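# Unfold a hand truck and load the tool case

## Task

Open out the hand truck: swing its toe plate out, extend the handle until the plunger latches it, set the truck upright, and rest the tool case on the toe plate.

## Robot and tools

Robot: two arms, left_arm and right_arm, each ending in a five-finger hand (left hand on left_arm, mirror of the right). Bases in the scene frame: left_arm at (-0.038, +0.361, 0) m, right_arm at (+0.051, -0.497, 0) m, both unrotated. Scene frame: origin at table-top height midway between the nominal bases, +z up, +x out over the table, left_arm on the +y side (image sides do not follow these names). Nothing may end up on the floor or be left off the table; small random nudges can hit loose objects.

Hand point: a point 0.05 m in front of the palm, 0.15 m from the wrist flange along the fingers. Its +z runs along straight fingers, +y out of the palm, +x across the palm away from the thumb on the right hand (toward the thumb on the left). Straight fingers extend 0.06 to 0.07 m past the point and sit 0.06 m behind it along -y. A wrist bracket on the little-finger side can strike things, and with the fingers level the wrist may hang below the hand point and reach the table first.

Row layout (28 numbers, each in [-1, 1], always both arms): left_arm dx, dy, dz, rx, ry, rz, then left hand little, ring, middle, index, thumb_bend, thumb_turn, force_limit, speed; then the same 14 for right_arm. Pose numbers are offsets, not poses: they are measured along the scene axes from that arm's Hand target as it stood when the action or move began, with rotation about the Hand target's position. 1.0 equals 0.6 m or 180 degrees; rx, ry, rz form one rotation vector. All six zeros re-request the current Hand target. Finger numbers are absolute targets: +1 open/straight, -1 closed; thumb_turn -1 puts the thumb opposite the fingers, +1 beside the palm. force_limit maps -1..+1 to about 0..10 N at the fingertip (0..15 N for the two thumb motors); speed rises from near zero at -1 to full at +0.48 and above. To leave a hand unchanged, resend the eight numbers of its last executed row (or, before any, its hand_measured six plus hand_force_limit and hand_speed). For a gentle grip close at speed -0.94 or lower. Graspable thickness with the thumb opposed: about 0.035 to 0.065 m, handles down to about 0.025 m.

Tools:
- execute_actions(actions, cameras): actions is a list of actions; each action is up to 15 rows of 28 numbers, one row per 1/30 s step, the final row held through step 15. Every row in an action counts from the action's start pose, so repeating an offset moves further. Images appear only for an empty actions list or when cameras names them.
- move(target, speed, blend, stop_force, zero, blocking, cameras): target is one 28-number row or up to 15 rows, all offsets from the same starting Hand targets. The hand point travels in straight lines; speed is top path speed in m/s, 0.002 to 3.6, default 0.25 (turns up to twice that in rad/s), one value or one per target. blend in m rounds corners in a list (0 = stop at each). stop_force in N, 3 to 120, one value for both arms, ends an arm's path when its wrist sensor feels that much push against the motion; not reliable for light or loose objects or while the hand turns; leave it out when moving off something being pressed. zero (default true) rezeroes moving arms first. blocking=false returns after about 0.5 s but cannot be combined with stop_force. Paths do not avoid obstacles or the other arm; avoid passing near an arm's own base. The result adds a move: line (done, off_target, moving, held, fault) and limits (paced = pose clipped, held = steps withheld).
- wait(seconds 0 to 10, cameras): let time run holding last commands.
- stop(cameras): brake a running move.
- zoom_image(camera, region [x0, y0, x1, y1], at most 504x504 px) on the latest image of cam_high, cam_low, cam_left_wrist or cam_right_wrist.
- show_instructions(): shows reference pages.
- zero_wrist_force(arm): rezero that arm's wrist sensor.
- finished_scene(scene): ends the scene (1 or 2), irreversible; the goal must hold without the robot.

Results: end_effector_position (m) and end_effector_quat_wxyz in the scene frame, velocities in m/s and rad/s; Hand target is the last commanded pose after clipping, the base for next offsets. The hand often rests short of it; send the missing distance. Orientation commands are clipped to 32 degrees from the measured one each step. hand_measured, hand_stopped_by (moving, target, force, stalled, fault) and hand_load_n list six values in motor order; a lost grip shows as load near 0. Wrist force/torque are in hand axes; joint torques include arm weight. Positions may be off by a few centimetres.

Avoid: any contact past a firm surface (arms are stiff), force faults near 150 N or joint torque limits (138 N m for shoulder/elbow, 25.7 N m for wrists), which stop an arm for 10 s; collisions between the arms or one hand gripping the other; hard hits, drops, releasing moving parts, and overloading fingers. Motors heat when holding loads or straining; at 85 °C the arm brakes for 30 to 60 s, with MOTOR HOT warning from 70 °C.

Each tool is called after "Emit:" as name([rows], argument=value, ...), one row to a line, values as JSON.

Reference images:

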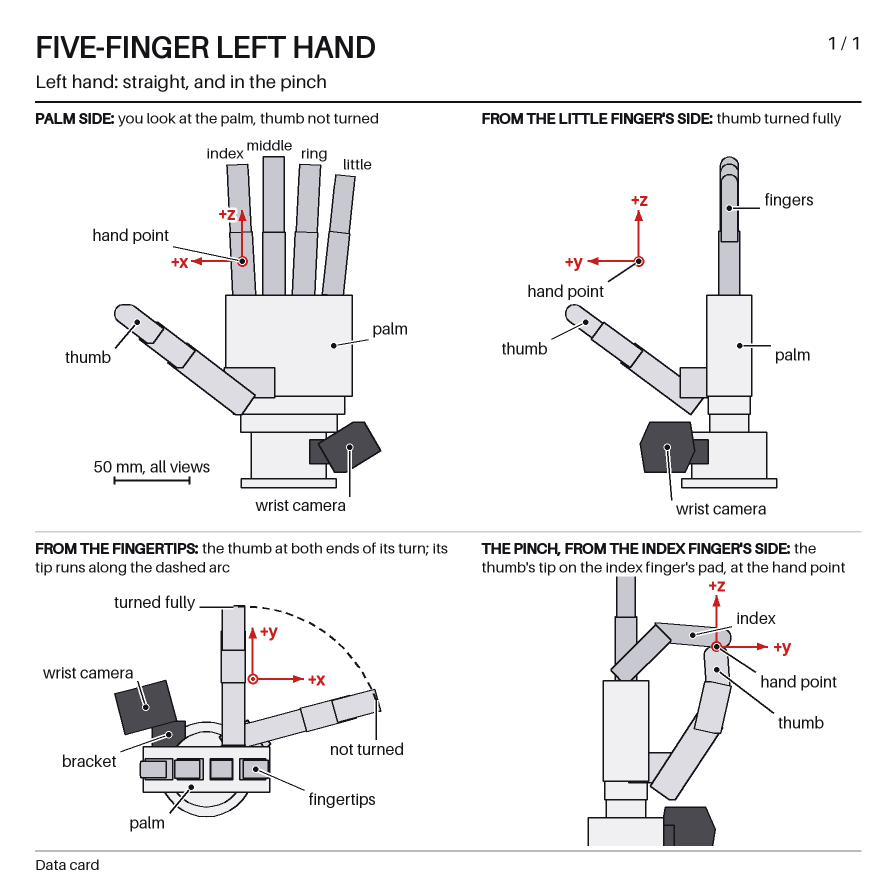

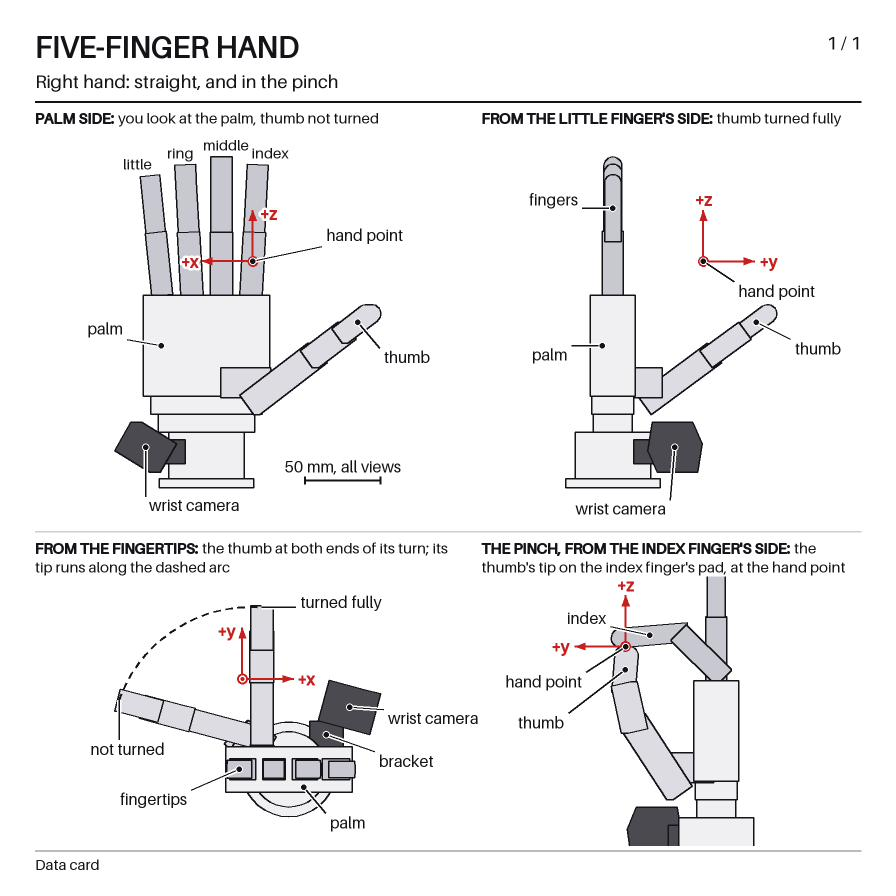

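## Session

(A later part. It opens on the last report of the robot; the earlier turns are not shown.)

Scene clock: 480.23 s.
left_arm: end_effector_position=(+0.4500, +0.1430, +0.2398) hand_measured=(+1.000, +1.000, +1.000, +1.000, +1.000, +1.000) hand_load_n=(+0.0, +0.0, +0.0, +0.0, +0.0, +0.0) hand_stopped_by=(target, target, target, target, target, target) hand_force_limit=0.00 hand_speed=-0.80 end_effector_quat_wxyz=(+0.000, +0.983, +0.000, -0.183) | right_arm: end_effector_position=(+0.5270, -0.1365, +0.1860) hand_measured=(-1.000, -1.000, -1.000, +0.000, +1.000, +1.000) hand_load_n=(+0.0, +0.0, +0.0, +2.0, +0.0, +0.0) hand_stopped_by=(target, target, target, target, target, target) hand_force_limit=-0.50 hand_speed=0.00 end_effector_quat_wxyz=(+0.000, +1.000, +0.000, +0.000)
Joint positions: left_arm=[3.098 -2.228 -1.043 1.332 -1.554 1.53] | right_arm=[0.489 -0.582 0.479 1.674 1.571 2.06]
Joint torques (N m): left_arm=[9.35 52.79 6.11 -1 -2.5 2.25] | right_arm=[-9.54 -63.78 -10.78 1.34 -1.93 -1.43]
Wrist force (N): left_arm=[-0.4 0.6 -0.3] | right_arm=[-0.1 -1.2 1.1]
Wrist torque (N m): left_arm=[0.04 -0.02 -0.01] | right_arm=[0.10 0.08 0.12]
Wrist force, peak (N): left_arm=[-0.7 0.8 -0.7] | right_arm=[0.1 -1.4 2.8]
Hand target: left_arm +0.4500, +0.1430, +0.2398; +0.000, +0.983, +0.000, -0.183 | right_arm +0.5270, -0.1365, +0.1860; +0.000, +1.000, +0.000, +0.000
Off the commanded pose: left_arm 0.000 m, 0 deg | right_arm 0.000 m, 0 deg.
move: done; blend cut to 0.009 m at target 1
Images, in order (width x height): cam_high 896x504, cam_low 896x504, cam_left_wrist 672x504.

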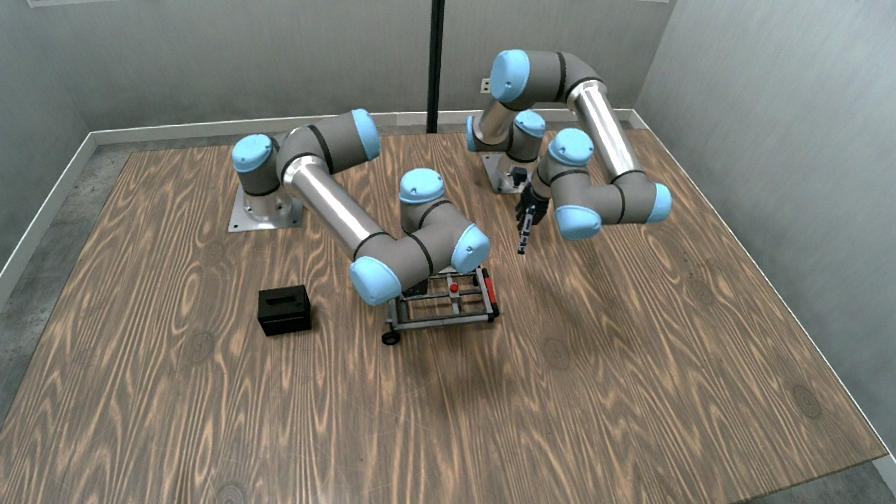

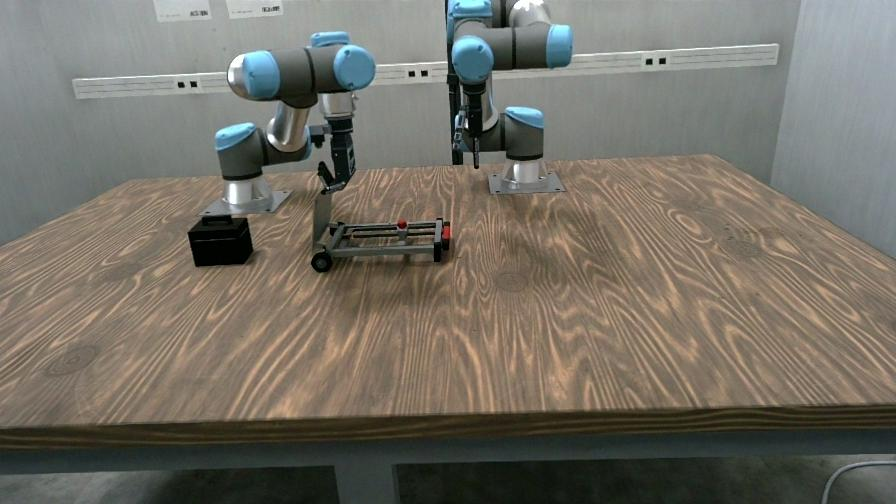

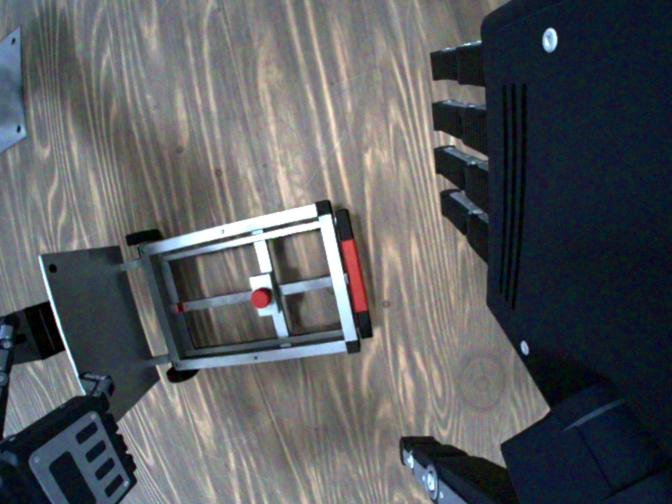

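Emit:
move(target=[0,0,0,0,0,0,1,1,1,1,1,1,0,-0.8,0,-0.03,0.0,0,0,0,-1,-1,-1,0.0,1,1,-0.5,0], speed=0.03, stop_force=7, cameras=["cam_left_wrist","cam_low"])

Emit:
zoom_image(camera="cam_low", region=[300, 120, 480, 280])

Scene clock: 487.97 s.
left_arm: end_effector_position=(+0.4500, +0.1430, +0.2398) hand_measured=(+1.000, +1.000, +1.000, +1.000, +1.000, +1.000) hand_load_n=(+0.0, +0.0, +0.0, +0.5, +0.0, +0.0) hand_stopped_by=(target, target, target, target, target, target) hand_force_limit=0.00 hand_speed=-0.80 end_effector_quat_wxyz=(+0.000, +0.983, +0.000, -0.183) | right_arm: end_effector_position=(+0.5270, -0.1545, +0.1860) hand_measured=(-1.000, -1.000, -1.000, +0.000, +1.000, +1.000) hand_load_n=(+0.0, +0.0, +0.0, +2.0, +0.0, +0.0) hand_stopped_by=(target, target, target, target, target, target) hand_force_limit=-0.50 hand_speed=0.00 end_effector_quat_wxyz=(+0.000, +1.000, +0.000, +0.000)
Joint positions: left_arm=[3.098 -2.228 -1.043 1.332 -1.554 1.53] | right_arm=[0.464 -0.636 0.581 1.626 1.571 2.035]
Joint torques (N m): left_arm=[9.33 53.04 6.17 -0.93 -2.45 2.18] | right_arm=[-9.8 -62.19 -10.45 1.19 -1.96 -1.35]
Wrist force (N): left_arm=[-0.5 0.2 -0.4] | right_arm=[-0.3 -1.1 0.6]
Wrist torque (N m): left_arm=[-0.01 -0.01 0.00] | right_arm=[0.09 0.09 0.10]
Wrist force, peak (N): left_arm=[-0.9 0.6 -0.7] | right_arm=[-0.3 -1.7 1.1]
Hand target: left_arm +0.4500, +0.1430, +0.2398; +0.000, +0.983, +0.000, -0.183 | right_arm +0.5270, -0.1545, +0.1860; +0.000, +1.000, +0.000, +0.000
Off the commanded pose: left_arm 0.000 m, 0 deg | right_arm 0.000 m, 0 deg.
move: done
Images, in order (width x height): cam_low 896x504, cam_left_wrist 672x504.

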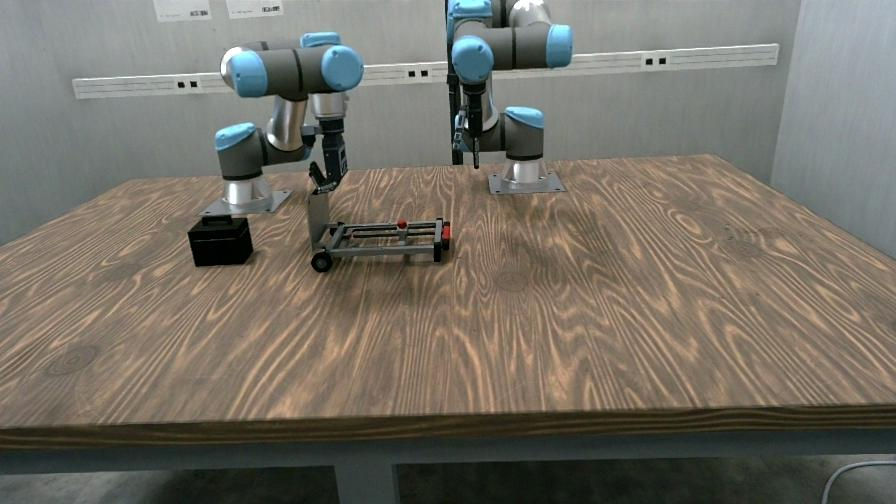

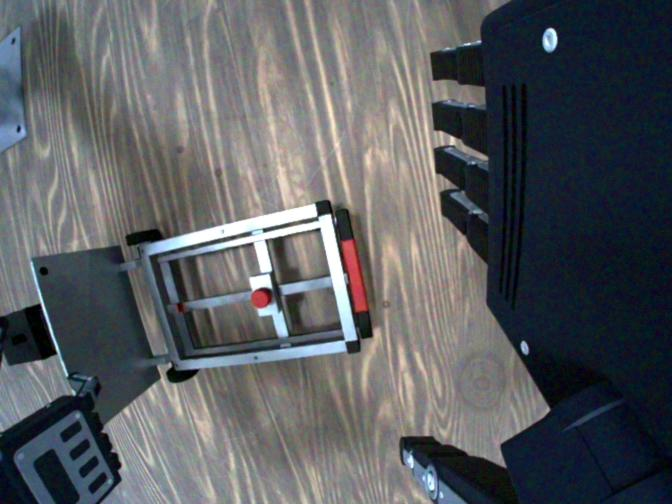

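Scaled by 2.800.

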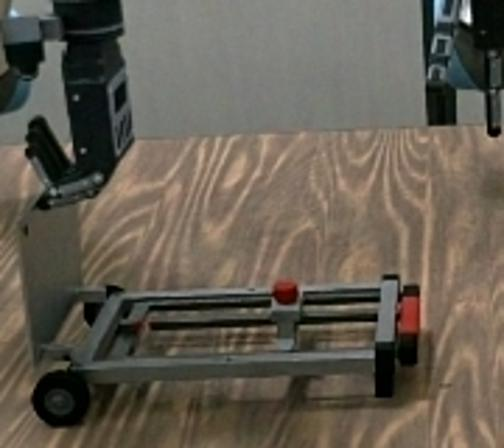

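Emit:
move(target=[0,0,0,0,0,0,1,1,1,1,1,1,0,-0.8,0,-0.05,0.0,0,0,0,-1,-1,-1,0.0,1,1,-0.5,0], speed=0.03, stop_force=6, cameras=["cam_left_wrist","cam_low"])

Emit:
zoom_image(camera="cam_low", region=[300, 120, 480, 280])

Scene clock: 497.57 s.
left_arm: end_effector_position=(+0.4500, +0.1430, +0.2398) hand_measured=(+1.000, +1.000, +1.000, +1.000, +1.000, +1.000) hand_load_n=(+0.0, +0.0, +0.0, +0.0, +0.0, +0.0) hand_stopped_by=(target, target, target, target, target, target) hand_force_limit=0.00 hand_speed=-0.80 end_effector_quat_wxyz=(+0.000, +0.983, +0.000, -0.183) | right_arm: end_effector_position=(+0.5270, -0.1845, +0.1860) hand_measured=(-1.000, -1.000, -1.000, +0.000, +1.000, +1.000) hand_load_n=(+0.0, +0.0, +0.0, +4.5, +0.0, +0.0) hand_stopped_by=(target, target, target, target, target, target) hand_force_limit=-0.50 hand_speed=0.00 end_effector_quat_wxyz=(+0.000, +1.000, +0.000, +0.000)
Joint positions: left_arm=[3.098 -2.228 -1.043 1.332 -1.554 1.53] | right_arm=[0.421 -0.708 0.716 1.564 1.571 1.992]
Joint torques (N m): left_arm=[9.17 53.11 6.24 -1.03 -2.37 2.17] | right_arm=[-12.06 -61.3 -10.97 1.71 -0.62 -1.57]
Wrist force (N): left_arm=[-0.4 0.4 -0.8] | right_arm=[-0.5 -5.7 1.2]
Wrist torque (N m): left_arm=[0.04 -0.04 0.00] | right_arm=[0.16 0.06 0.13]
Wrist force, peak (N): left_arm=[-0.9 0.7 -0.9] | right_arm=[-0.6 -6.7 1.0]
Hand target: left_arm +0.4500, +0.1430, +0.2398; +0.000, +0.983, +0.000, -0.183 | right_arm +0.5270, -0.1845, +0.1860; +0.000, +1.000, +0.000, +0.000
Off the commanded pose: left_arm 0.000 m, 0 deg | right_arm 0.000 m, 0 deg.
move: done
Images, in order (width x height): cam_low 896x504, cam_left_wrist 672x504.

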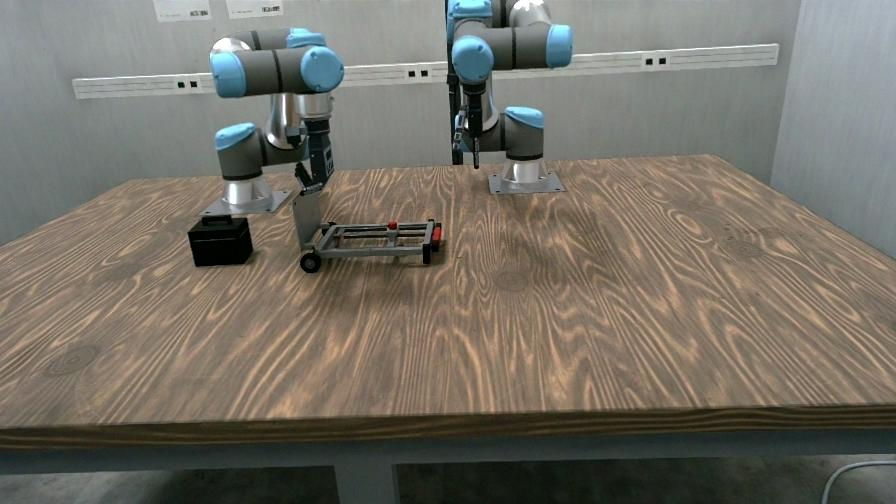

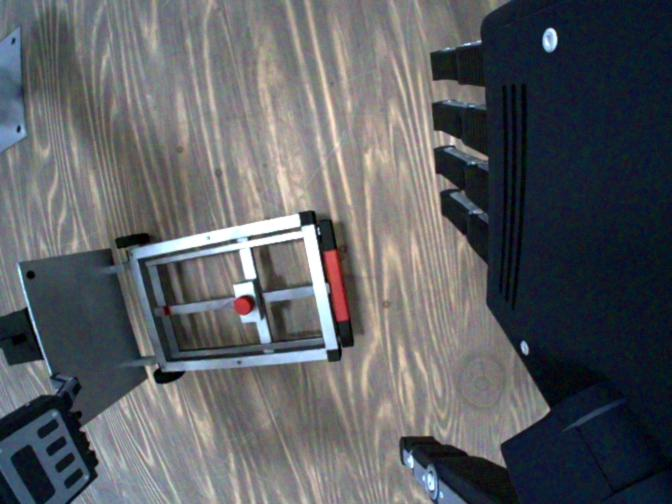

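Scaled by 2.800.

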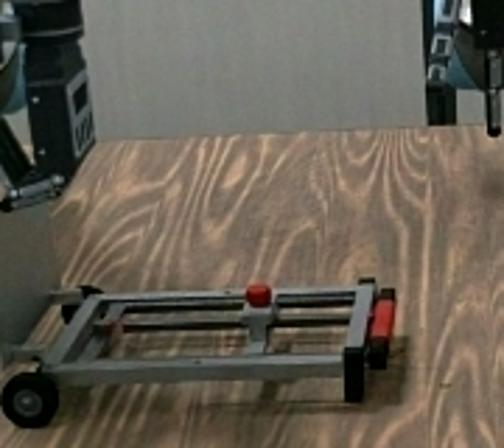

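Emit:
zoom_image(camera="cam_low", region=[260, 150, 380, 290])

Scaled by 3.600.

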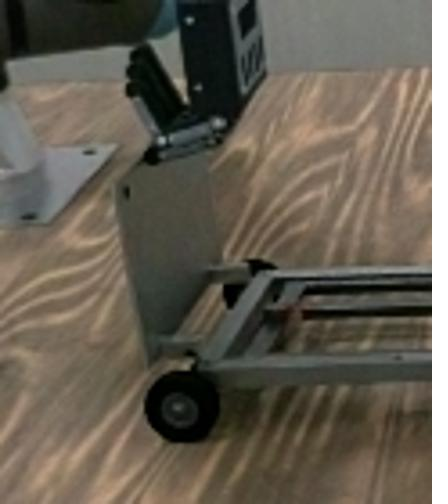

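Emit:
move([
  [0,0,0,0,0,0,1,1,1,1,1,1,0,-0.8,0,0.03,0.0,0,0,0,-1,-1,-1,0.0,1,1,-0.5,0],
  [0,0,0,0,0,0,1,1,1,1,1,1,0,-0.8,0,0.05,0.15,0,0,0,-1,-1,-1,0,1,1,-0.5,0],
], speed=0.12, blend=[0.01,0])

Emit:
move(target=[0,0,0,0,0,0,1,1,1,1,1,1,0,-0.8,0,-0.02,-0.04,-0.167,0,0,1,1,1,1,1,-1,-0.5,0.2], speed=0.15, cameras=["cam_left_wrist","cam_low","cam_right_wrist","cam_high"])

Emit:
zoom_image(camera="cam_low", region=[260, 120, 460, 290])

Scene clock: 540.20 s.
left_arm: end_effector_position=(+0.4500, +0.1430, +0.2398) hand_measured=(+1.000, +1.000, +1.000, +1.000, +1.000, +1.000) hand_load_n=(+0.0, +0.0, +0.0, +0.0, +0.0, +0.0) hand_stopped_by=(target, target, target, target, target, target) hand_force_limit=0.00 hand_speed=-0.80 end_effector_quat_wxyz=(+0.000, +0.983, +0.000, -0.183) | right_arm: end_effector_position=(+0.5264, -0.1549, +0.2756) hand_measured=(-1.000, -1.000, -1.000, +0.000, +1.000, +1.000) hand_load_n=(+0.0, +0.0, +0.0, +0.0, +0.0, +0.0) hand_stopped_by=(target, target, target, target, target, target) hand_force_limit=-0.50 hand_speed=0.00 end_effector_quat_wxyz=(-0.001, +1.000, +0.001, +0.002)
Joint positions: left_arm=[3.098 -2.228 -1.043 1.332 -1.554 1.53] | right_arm=[0.464 -0.479 0.037 2.009 1.57 2.034]
Joint torques (N m): left_arm=[9.38 52.54 5.99 -1.01 -2.38 2.04] | right_arm=[10.53 -49.06 -24.35 3.62 2.43 1.44]
Wrist force (N): left_arm=[-0.3 0.6 -0.6] | right_arm=[-0.1 0.4 -0.2]
Wrist torque (N m): left_arm=[0.06 -0.04 -0.01] | right_arm=[0.04 0.07 -0.03]
Wrist force, peak (N): left_arm=[-0.6 0.8 -0.7] | right_arm=[-0.6 -5.9 1.3]
Hand target: left_arm +0.4500, +0.1430, +0.2398; +0.000, +0.983, +0.000, -0.183 | right_arm +0.5270, -0.1545, +0.2760; +0.000, +1.000, +0.000, +0.000
Off the commanded pose: left_arm 0.000 m, 0 deg | right_arm 0.001 m, 0 deg.
move: done; blend cut to 0.009 m at target 1

Scene clock: 542.10 s.
left_arm: end_effector_position=(+0.4500, +0.1430, +0.2398) hand_measured=(+1.000, +1.000, +1.000, +1.000, +1.000, +1.000) hand_load_n=(+0.0, +0.0, +0.0, +0.0, +0.0, +0.0) hand_stopped_by=(target, target, target, target, target, target) hand_force_limit=0.00 hand_speed=-0.80 end_effector_quat_wxyz=(+0.000, +0.983, +0.000, -0.183) | right_arm: end_effector_position=(+0.5254, -0.1640, +0.2587) hand_measured=(+1.000, +1.000, +1.000, +1.000, +1.000, -1.000) hand_load_n=(+0.0, +0.0, +0.0, +0.0, +0.0, +0.0) hand_stopped_by=(target, target, target, target, target, target) hand_force_limit=-0.50 hand_speed=0.20 end_effector_quat_wxyz=(+0.153, +0.987, +0.018, +0.044)
Joint positions: left_arm=[3.098 -2.228 -1.043 1.332 -1.554 1.53] | right_arm=[0.571 -0.405 0.035 2.03 1.878 2.119]
Joint torques (N m): left_arm=[8.97 52.87 6.75 -1.02 -2.49 2.01] | right_arm=[-8.65 -65.64 -22.11 1.06 -1.94 -1.44]
Wrist force (N): left_arm=[-0.6 0.4 -0.7] | right_arm=[0.4 0.7 -0.1]
Wrist torque (N m): left_arm=[0.04 0.00 -0.01] | right_arm=[-0.02 0.01 0.11]
Wrist force, peak (N): left_arm=[-0.9 0.5 -0.6] | right_arm=[0.6 1.1 -0.5]
Hand target: left_arm +0.4500, +0.1430, +0.2398; +0.000, +0.983, +0.000, -0.183 | right_arm +0.5254, -0.1640, +0.2587; +0.153, +0.987, +0.018, +0.044 (not the last commanded pose)
Off the commanded pose: left_arm 0.000 m, 0 deg | right_arm 0.007 m, 14 deg.
elbow stopped short (right arm): the move would have taken joint 3 (elbow) straighter than the controller allows.
move: held (right_arm; a check stopped the path); limits=held
pose unreachable (right arm): on one or more control steps of this call, first in action 0 (counted from 0), this arm could not follow its commanded pose, so it was not sent that pose on those steps. It may still have moved: this result reports where it is.
cause: moving toward the commanded pose would bring two parts of the arm too close to each other (joints 4 (wrist 1) to 6 (wrist 3) lie between them).

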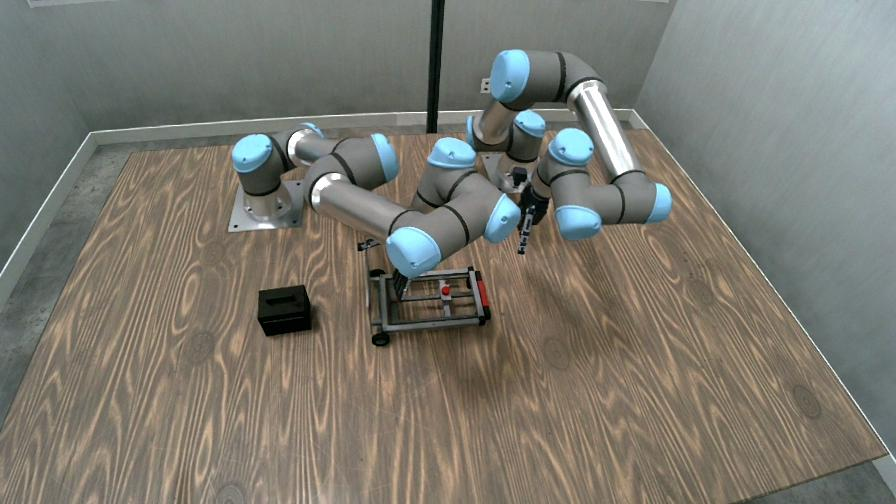

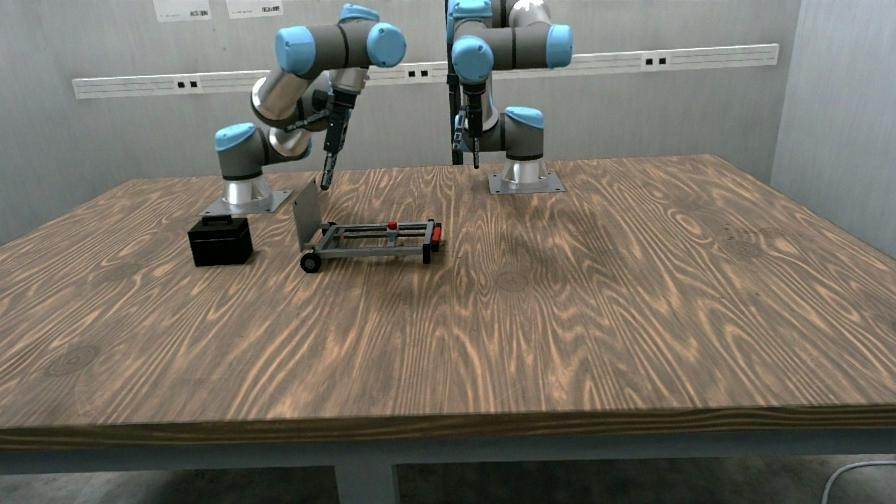

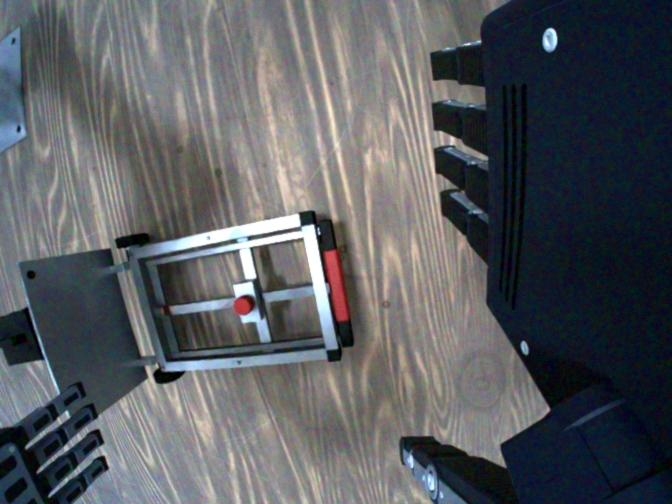

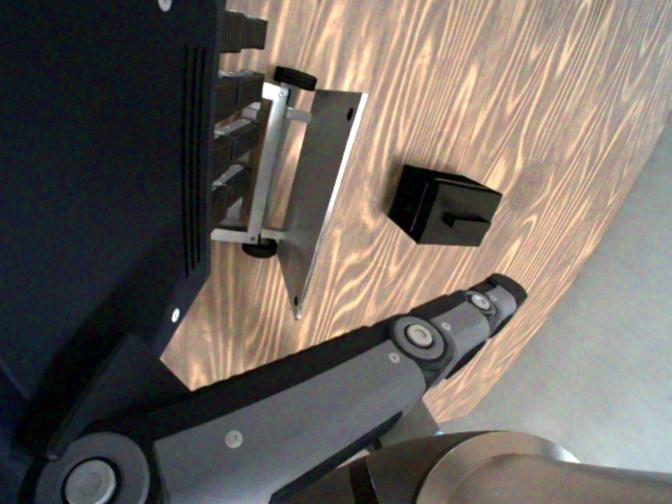

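Scaled by 2.520.

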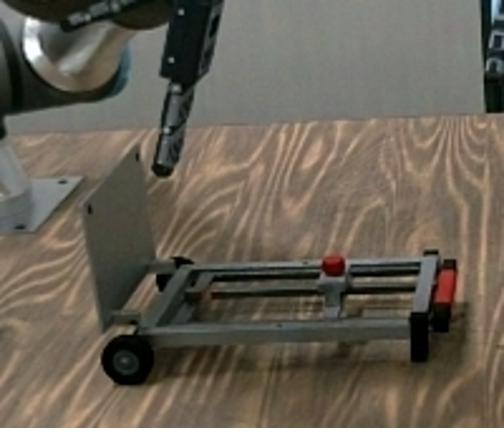

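Emit:
move(target=[0,0,0,0,0,0,1,1,1,1,1,1,0,-0.8,-0.0923,-0.06,0.0188,0.0982,0.0282,-0.0116,1,1,1,1,1,-1,-0.5,0.2], speed=0.15)

Emit:
move(target=[0,0,0,0,0,0,1,1,1,1,1,1,0,-0.8,0,-0.002,-0.19,0,0,0,1,1,1,1,1,-1,-0.5,0.2], speed=0.08, stop_force=8, cameras=["cam_left_wrist","cam_low","cam_right_wrist","cam_high"])

Emit:
zoom_image(camera="cam_low", region=[260, 120, 460, 290])

Scene clock: 575.10 s.
left_arm: end_effector_position=(+0.4500, +0.1430, +0.2398) hand_measured=(+1.000, +1.000, +1.000, +1.000, +1.000, +1.000) hand_load_n=(+0.0, +0.0, +0.0, +0.0, +0.0, +0.0) hand_stopped_by=(target, target, target, target, target, target) hand_force_limit=0.00 hand_speed=-0.80 end_effector_quat_wxyz=(+0.000, +0.983, +0.000, -0.183) | right_arm: end_effector_position=(+0.4700, -0.2000, +0.2700) hand_measured=(+1.000, +1.000, +1.000, +1.000, +1.000, -1.000) hand_load_n=(+0.0, +0.0, +0.0, +0.0, +0.0, +0.0) hand_stopped_by=(target, target, target, target, target, target) hand_force_limit=-0.50 hand_speed=0.20 end_effector_quat_wxyz=(-0.001, +1.000, +0.000, +0.000)
Joint positions: left_arm=[3.098 -2.228 -1.043 1.332 -1.554 1.53] | right_arm=[0.436 -0.89 0.821 1.64 1.57 2.008]
Joint torques (N m): left_arm=[9.07 53.18 6.67 -0.98 -2.31 1.9] | right_arm=[-9.84 -54.35 -10.49 1 -2.28 -1.38]
Wrist force (N): left_arm=[-0.4 0.5 -0.5] | right_arm=[-0.3 0.3 0.2]
Wrist torque (N m): left_arm=[0.04 -0.03 0.00] | right_arm=[-0.01 0.07 0.10]
Wrist force, peak (N): left_arm=[-0.7 0.7 -0.8] | right_arm=[0.1 0.9 -0.2]
Hand target: left_arm +0.4500, +0.1430, +0.2398; +0.000, +0.983, +0.000, -0.183 | right_arm +0.4700, -0.2000, +0.2700; -0.001, +1.000, +0.000, +0.000
Off the commanded pose: left_arm 0.000 m, 0 deg | right_arm 0.000 m, 0 deg.
move: done

Scene clock: 577.70 s.
left_arm: end_effector_position=(+0.4500, +0.1430, +0.2398) hand_measured=(+1.000, +1.000, +1.000, +1.000, +1.000, +1.000) hand_load_n=(+0.0, +0.0, +0.0, +0.0, -0.5, +0.0) hand_stopped_by=(target, target, target, target, target, target) hand_force_limit=0.00 hand_speed=-0.80 end_effector_quat_wxyz=(+0.000, +0.983, +0.000, -0.183) | right_arm: end_effector_position=(+0.4700, -0.2012, +0.1560) hand_measured=(+1.000, +1.000, +1.000, +1.000, +1.000, -1.000) hand_load_n=(+0.5, +0.0, +0.0, +0.0, +0.0, -0.5) hand_stopped_by=(target, target, target, target, target, target) hand_force_limit=-0.50 hand_speed=0.20 end_effector_quat_wxyz=(-0.001, +1.000, +0.000, +0.000)
Joint positions: left_arm=[3.098 -2.228 -1.043 1.332 -1.554 1.53] | right_arm=[0.434 -0.87 1.078 1.362 1.569 2.006]
Joint torques (N m): left_arm=[9.37 52.66 6.83 -1 -2.38 1.83] | right_arm=[-8.72 -39.68 -10.71 0.91 -2.34 -1.39]
Wrist force (N): left_arm=[-0.6 0.7 -0.5] | right_arm=[-0.3 0.4 -0.4]
Wrist torque (N m): left_arm=[0.06 0.01 -0.02] | right_arm=[0.05 0.09 0.11]
Wrist force, peak (N): left_arm=[-0.7 0.7 -0.8] | right_arm=[-0.4 0.6 -0.4]
Hand target: left_arm +0.4500, +0.1430, +0.2398; +0.000, +0.983, +0.000, -0.183 | right_arm +0.4700, -0.2012, +0.1560; -0.001, +1.000, +0.000, +0.000
Off the commanded pose: left_arm 0.000 m, 0 deg | right_arm 0.000 m, 0 deg.
move: done

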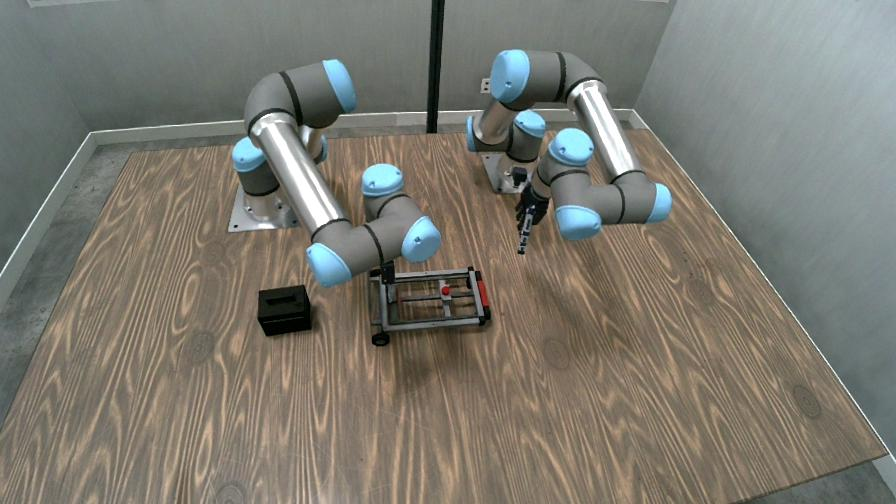

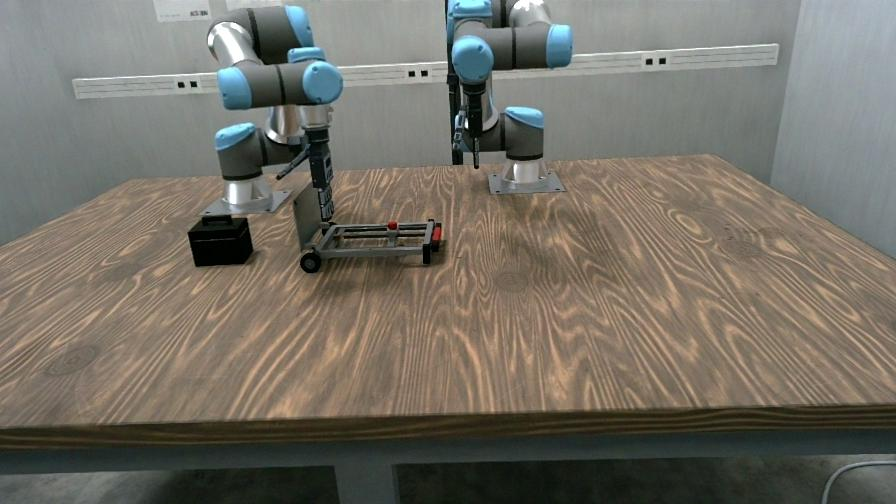

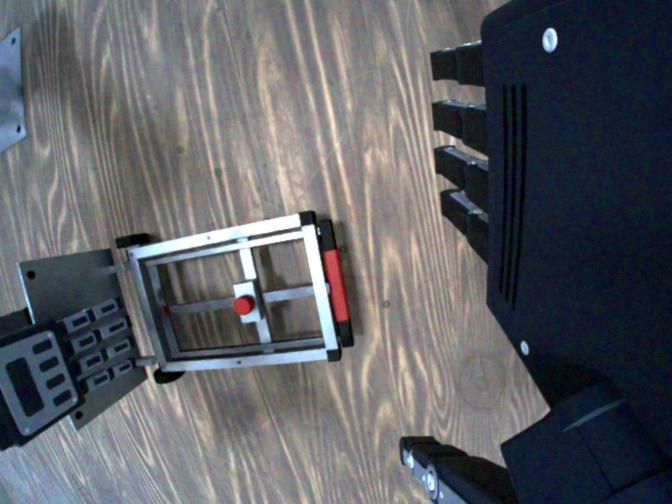

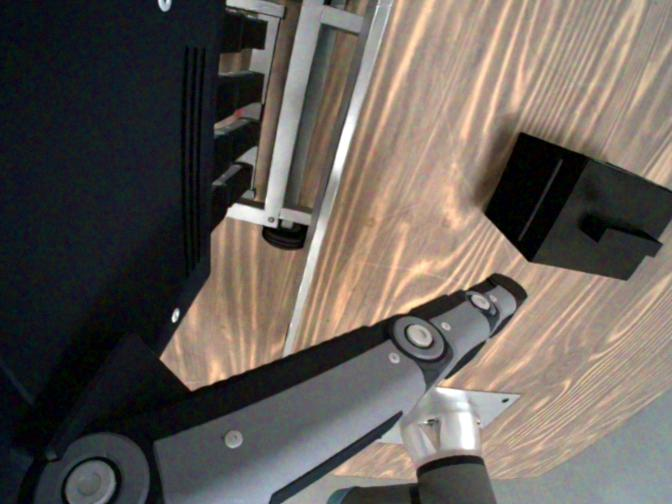

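Scaled by 2.520.

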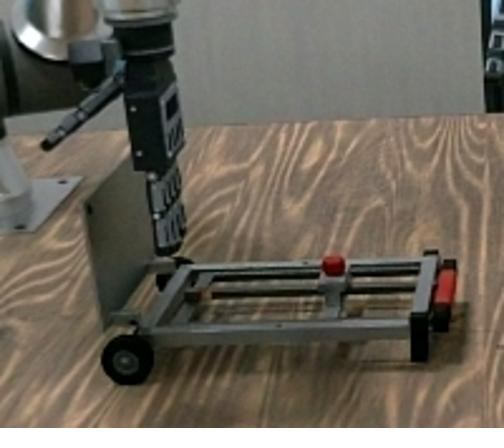

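Emit:
move(target=[0,0,0,0,0,0,1,1,1,1,1,1,0,-0.8,0,-0.06,0,0,0,0,1,1,1,1,1,-1,-0.5,0.2], speed=0.03, stop_force=4)

Emit:
execute_actions([
  [[0,0,0,0,0,0,1,1,1,1,1,1,0,-0.8,0,0,0,0,0,0,1,1,1,1,-0.5,-1,-0.5,-0.5]],
])

Emit:
wait(seconds=0.7, cameras=["cam_left_wrist","cam_low","cam_right_wrist","cam_high"])

Emit:
zoom_image(camera="cam_low", region=[260, 120, 460, 290])

Scene clock: 584.80 s.
left_arm: end_effector_position=(+0.4500, +0.1430, +0.2398) hand_measured=(+1.000, +1.000, +1.000, +1.000, +1.000, +1.000) hand_load_n=(+0.0, +0.0, +0.0, +0.0, +0.0, +0.0) hand_stopped_by=(target, target, target, target, target, target) hand_force_limit=0.00 hand_speed=-0.80 end_effector_quat_wxyz=(+0.000, +0.983, +0.000, -0.183) | right_arm: end_effector_position=(+0.4700, -0.2372, +0.1560) hand_measured=(+1.000, +1.000, +1.000, +1.000, +1.000, -1.000) hand_load_n=(+0.0, +0.0, +0.0, +0.0, +0.0, +0.0) hand_stopped_by=(target, target, target, target, target, target) hand_force_limit=-0.50 hand_speed=0.20 end_effector_quat_wxyz=(-0.001, +1.000, +0.000, +0.000)
Joint positions: left_arm=[3.098 -2.228 -1.043 1.332 -1.554 1.53] | right_arm=[0.374 -0.927 1.174 1.323 1.569 1.946]
Joint torques (N m): left_arm=[9.01 53.16 6.34 -0.97 -2.37 1.82] | right_arm=[-8.65 -52.34 -10.12 0.99 -2.4 -1.24]
Wrist force (N): left_arm=[-0.4 0.5 -0.6] | right_arm=[-0.1 0.4 -0.2]
Wrist torque (N m): left_arm=[0.04 -0.03 0.00] | right_arm=[0.03 0.05 0.13]
Wrist force, peak (N): left_arm=[-0.7 0.8 -0.4] | right_arm=[-0.2 0.9 -0.3]
Hand target: left_arm +0.4500, +0.1430, +0.2398; +0.000, +0.983, +0.000, -0.183 | right_arm +0.4700, -0.2372, +0.1560; -0.001, +1.000, +0.000, +0.000
Off the commanded pose: left_arm 0.000 m, 0 deg | right_arm 0.000 m, 0 deg.
move: done

Scene clock: 587.20 s.
left_arm: end_effector_position=(+0.4500, +0.1430, +0.2398) hand_measured=(+1.000, +1.000, +1.000, +1.000, +1.000, +1.000) hand_load_n=(+0.0, +0.0, +0.0, +0.0, +0.0, +0.0) hand_stopped_by=(target, target, target, target, target, target) hand_force_limit=0.00 hand_speed=-0.80 end_effector_quat_wxyz=(+0.000, +0.983, +0.000, -0.183) | right_arm: end_effector_position=(+0.4700, -0.2372, +0.1560) hand_measured=(+1.000, +1.000, +1.000, +1.000, -0.500, -1.000) hand_load_n=(+0.0, +0.0, +0.0, +0.0, +0.0, +0.0) hand_stopped_by=(target, target, target, target, target, target) hand_force_limit=-0.50 hand_speed=-0.50 end_effector_quat_wxyz=(-0.001, +1.000, +0.000, +0.000)
Joint positions: left_arm=[3.098 -2.228 -1.043 1.332 -1.554 1.53] | right_arm=[0.374 -0.927 1.174 1.323 1.569 1.946]
Joint torques (N m): left_arm=[9.03 52.82 6.42 -1.08 -2.34 1.86] | right_arm=[-8.26 -52.08 -12.95 1.33 -1.49 -1.33]
Wrist force (N): left_arm=[-0.7 0.4 -0.5] | right_arm=[-0.3 0.6 0.1]
Wrist torque (N m): left_arm=[0.02 0.02 -0.02] | right_arm=[0.04 0.07 0.12]
Wrist force, peak (N): left_arm=[-0.6 0.4 -0.9] | right_arm=[-0.2 0.9 -0.1]
Hand target: left_arm +0.4500, +0.1430, +0.2398; +0.000, +0.983, +0.000, -0.183 | right_arm +0.4700, -0.2372, +0.1560; -0.001, +1.000, +0.000, +0.000
Off the commanded pose: left_arm 0.000 m, 0 deg | right_arm 0.000 m, 0 deg.

Scene clock: 587.90 s.
left_arm: end_effector_position=(+0.4500, +0.1430, +0.2398) hand_measured=(+1.000, +1.000, +1.000, +1.000, +1.000, +1.000) hand_load_n=(+0.0, +0.0, +0.0, +0.0, +0.0, +0.0) hand_stopped_by=(target, target, target, target, target, target) hand_force_limit=0.00 hand_speed=-0.80 end_effector_quat_wxyz=(+0.000, +0.983, +0.000, -0.183) | right_arm: end_effector_position=(+0.4700, -0.2372, +0.1560) hand_measured=(+1.000, +1.000, +1.000, +1.000, -0.500, -1.000) hand_load_n=(+0.0, -0.5, +0.0, +0.0, +0.0, +0.0) hand_stopped_by=(target, target, target, target, target, target) hand_force_limit=-0.50 hand_speed=-0.50 end_effector_quat_wxyz=(-0.001, +1.000, +0.000, +0.000)
Joint positions: left_arm=[3.098 -2.228 -1.043 1.332 -1.554 1.53] | right_arm=[0.374 -0.927 1.174 1.323 1.569 1.946]
Joint torques (N m): left_arm=[8.83 52.65 6.66 -1.02 -2.38 1.76] | right_arm=[-9.19 -51.99 -13.62 1.42 -1.26 -1.34]
Wrist force (N): left_arm=[-0.6 0.4 -0.6] | right_arm=[-0.2 0.7 -0.1]
Wrist torque (N m): left_arm=[0.04 0.00 -0.01] | right_arm=[0.06 0.06 0.14]
Wrist force, peak (N): left_arm=[-0.7 0.6 -0.8] | right_arm=[-0.2 0.8 -0.3]
Hand target: left_arm +0.4500, +0.1430, +0.2398; +0.000, +0.983, +0.000, -0.183 | right_arm +0.4700, -0.2372, +0.1560; -0.001, +1.000, +0.000, +0.000
Off the commanded pose: left_arm 0.000 m, 0 deg | right_arm 0.000 m, 0 deg.
wait: 0.70 s; at rest by 0.17 s

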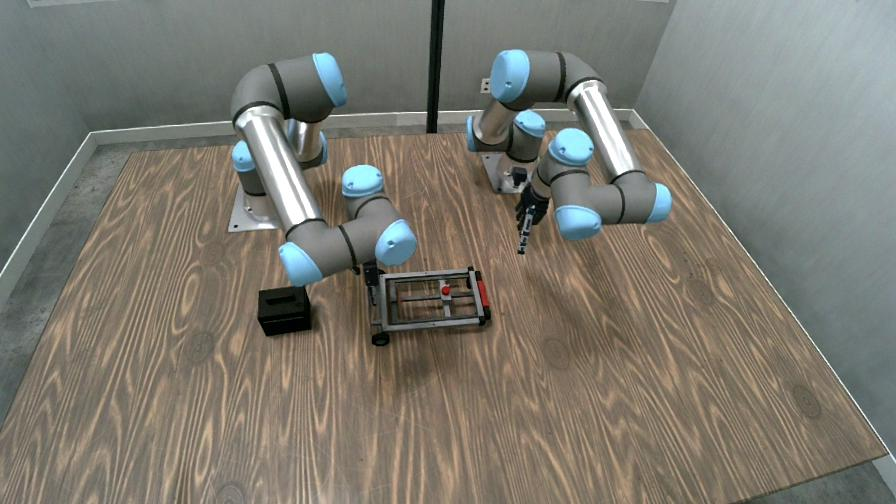

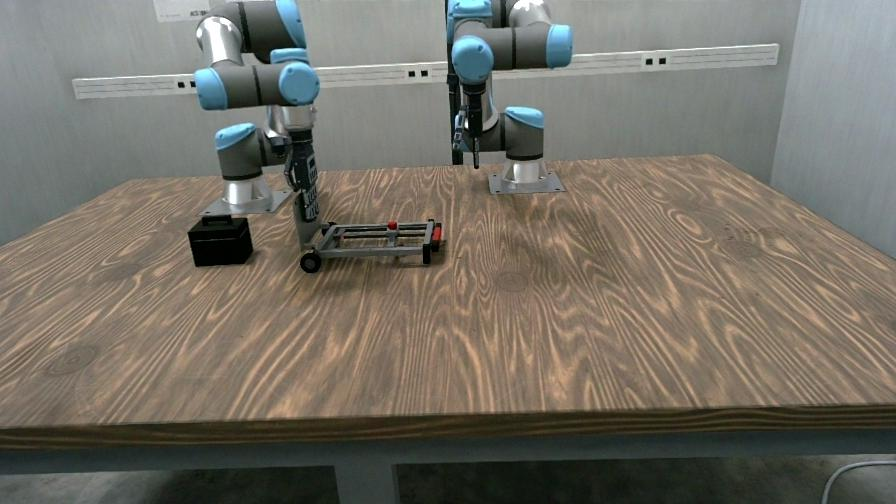

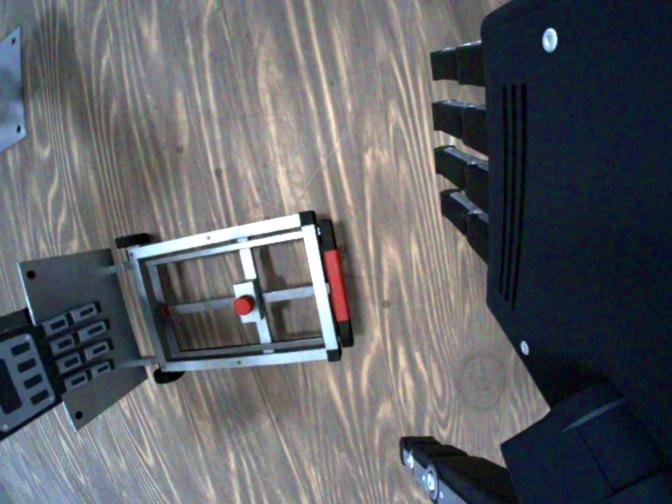

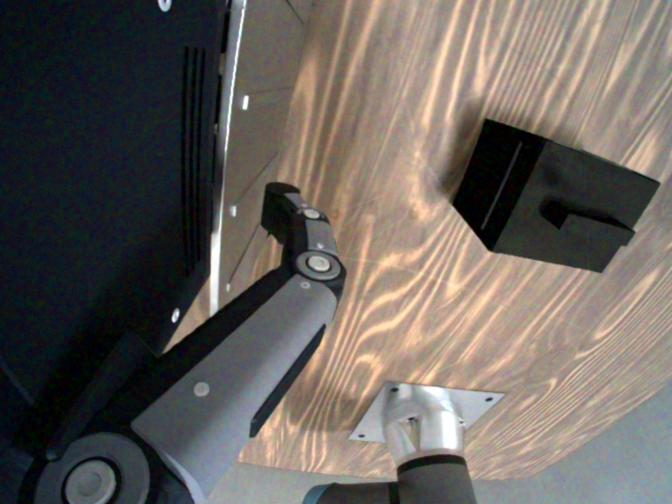

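Scaled by 2.520.

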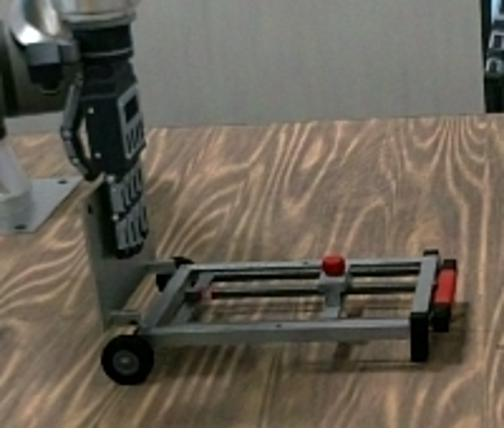

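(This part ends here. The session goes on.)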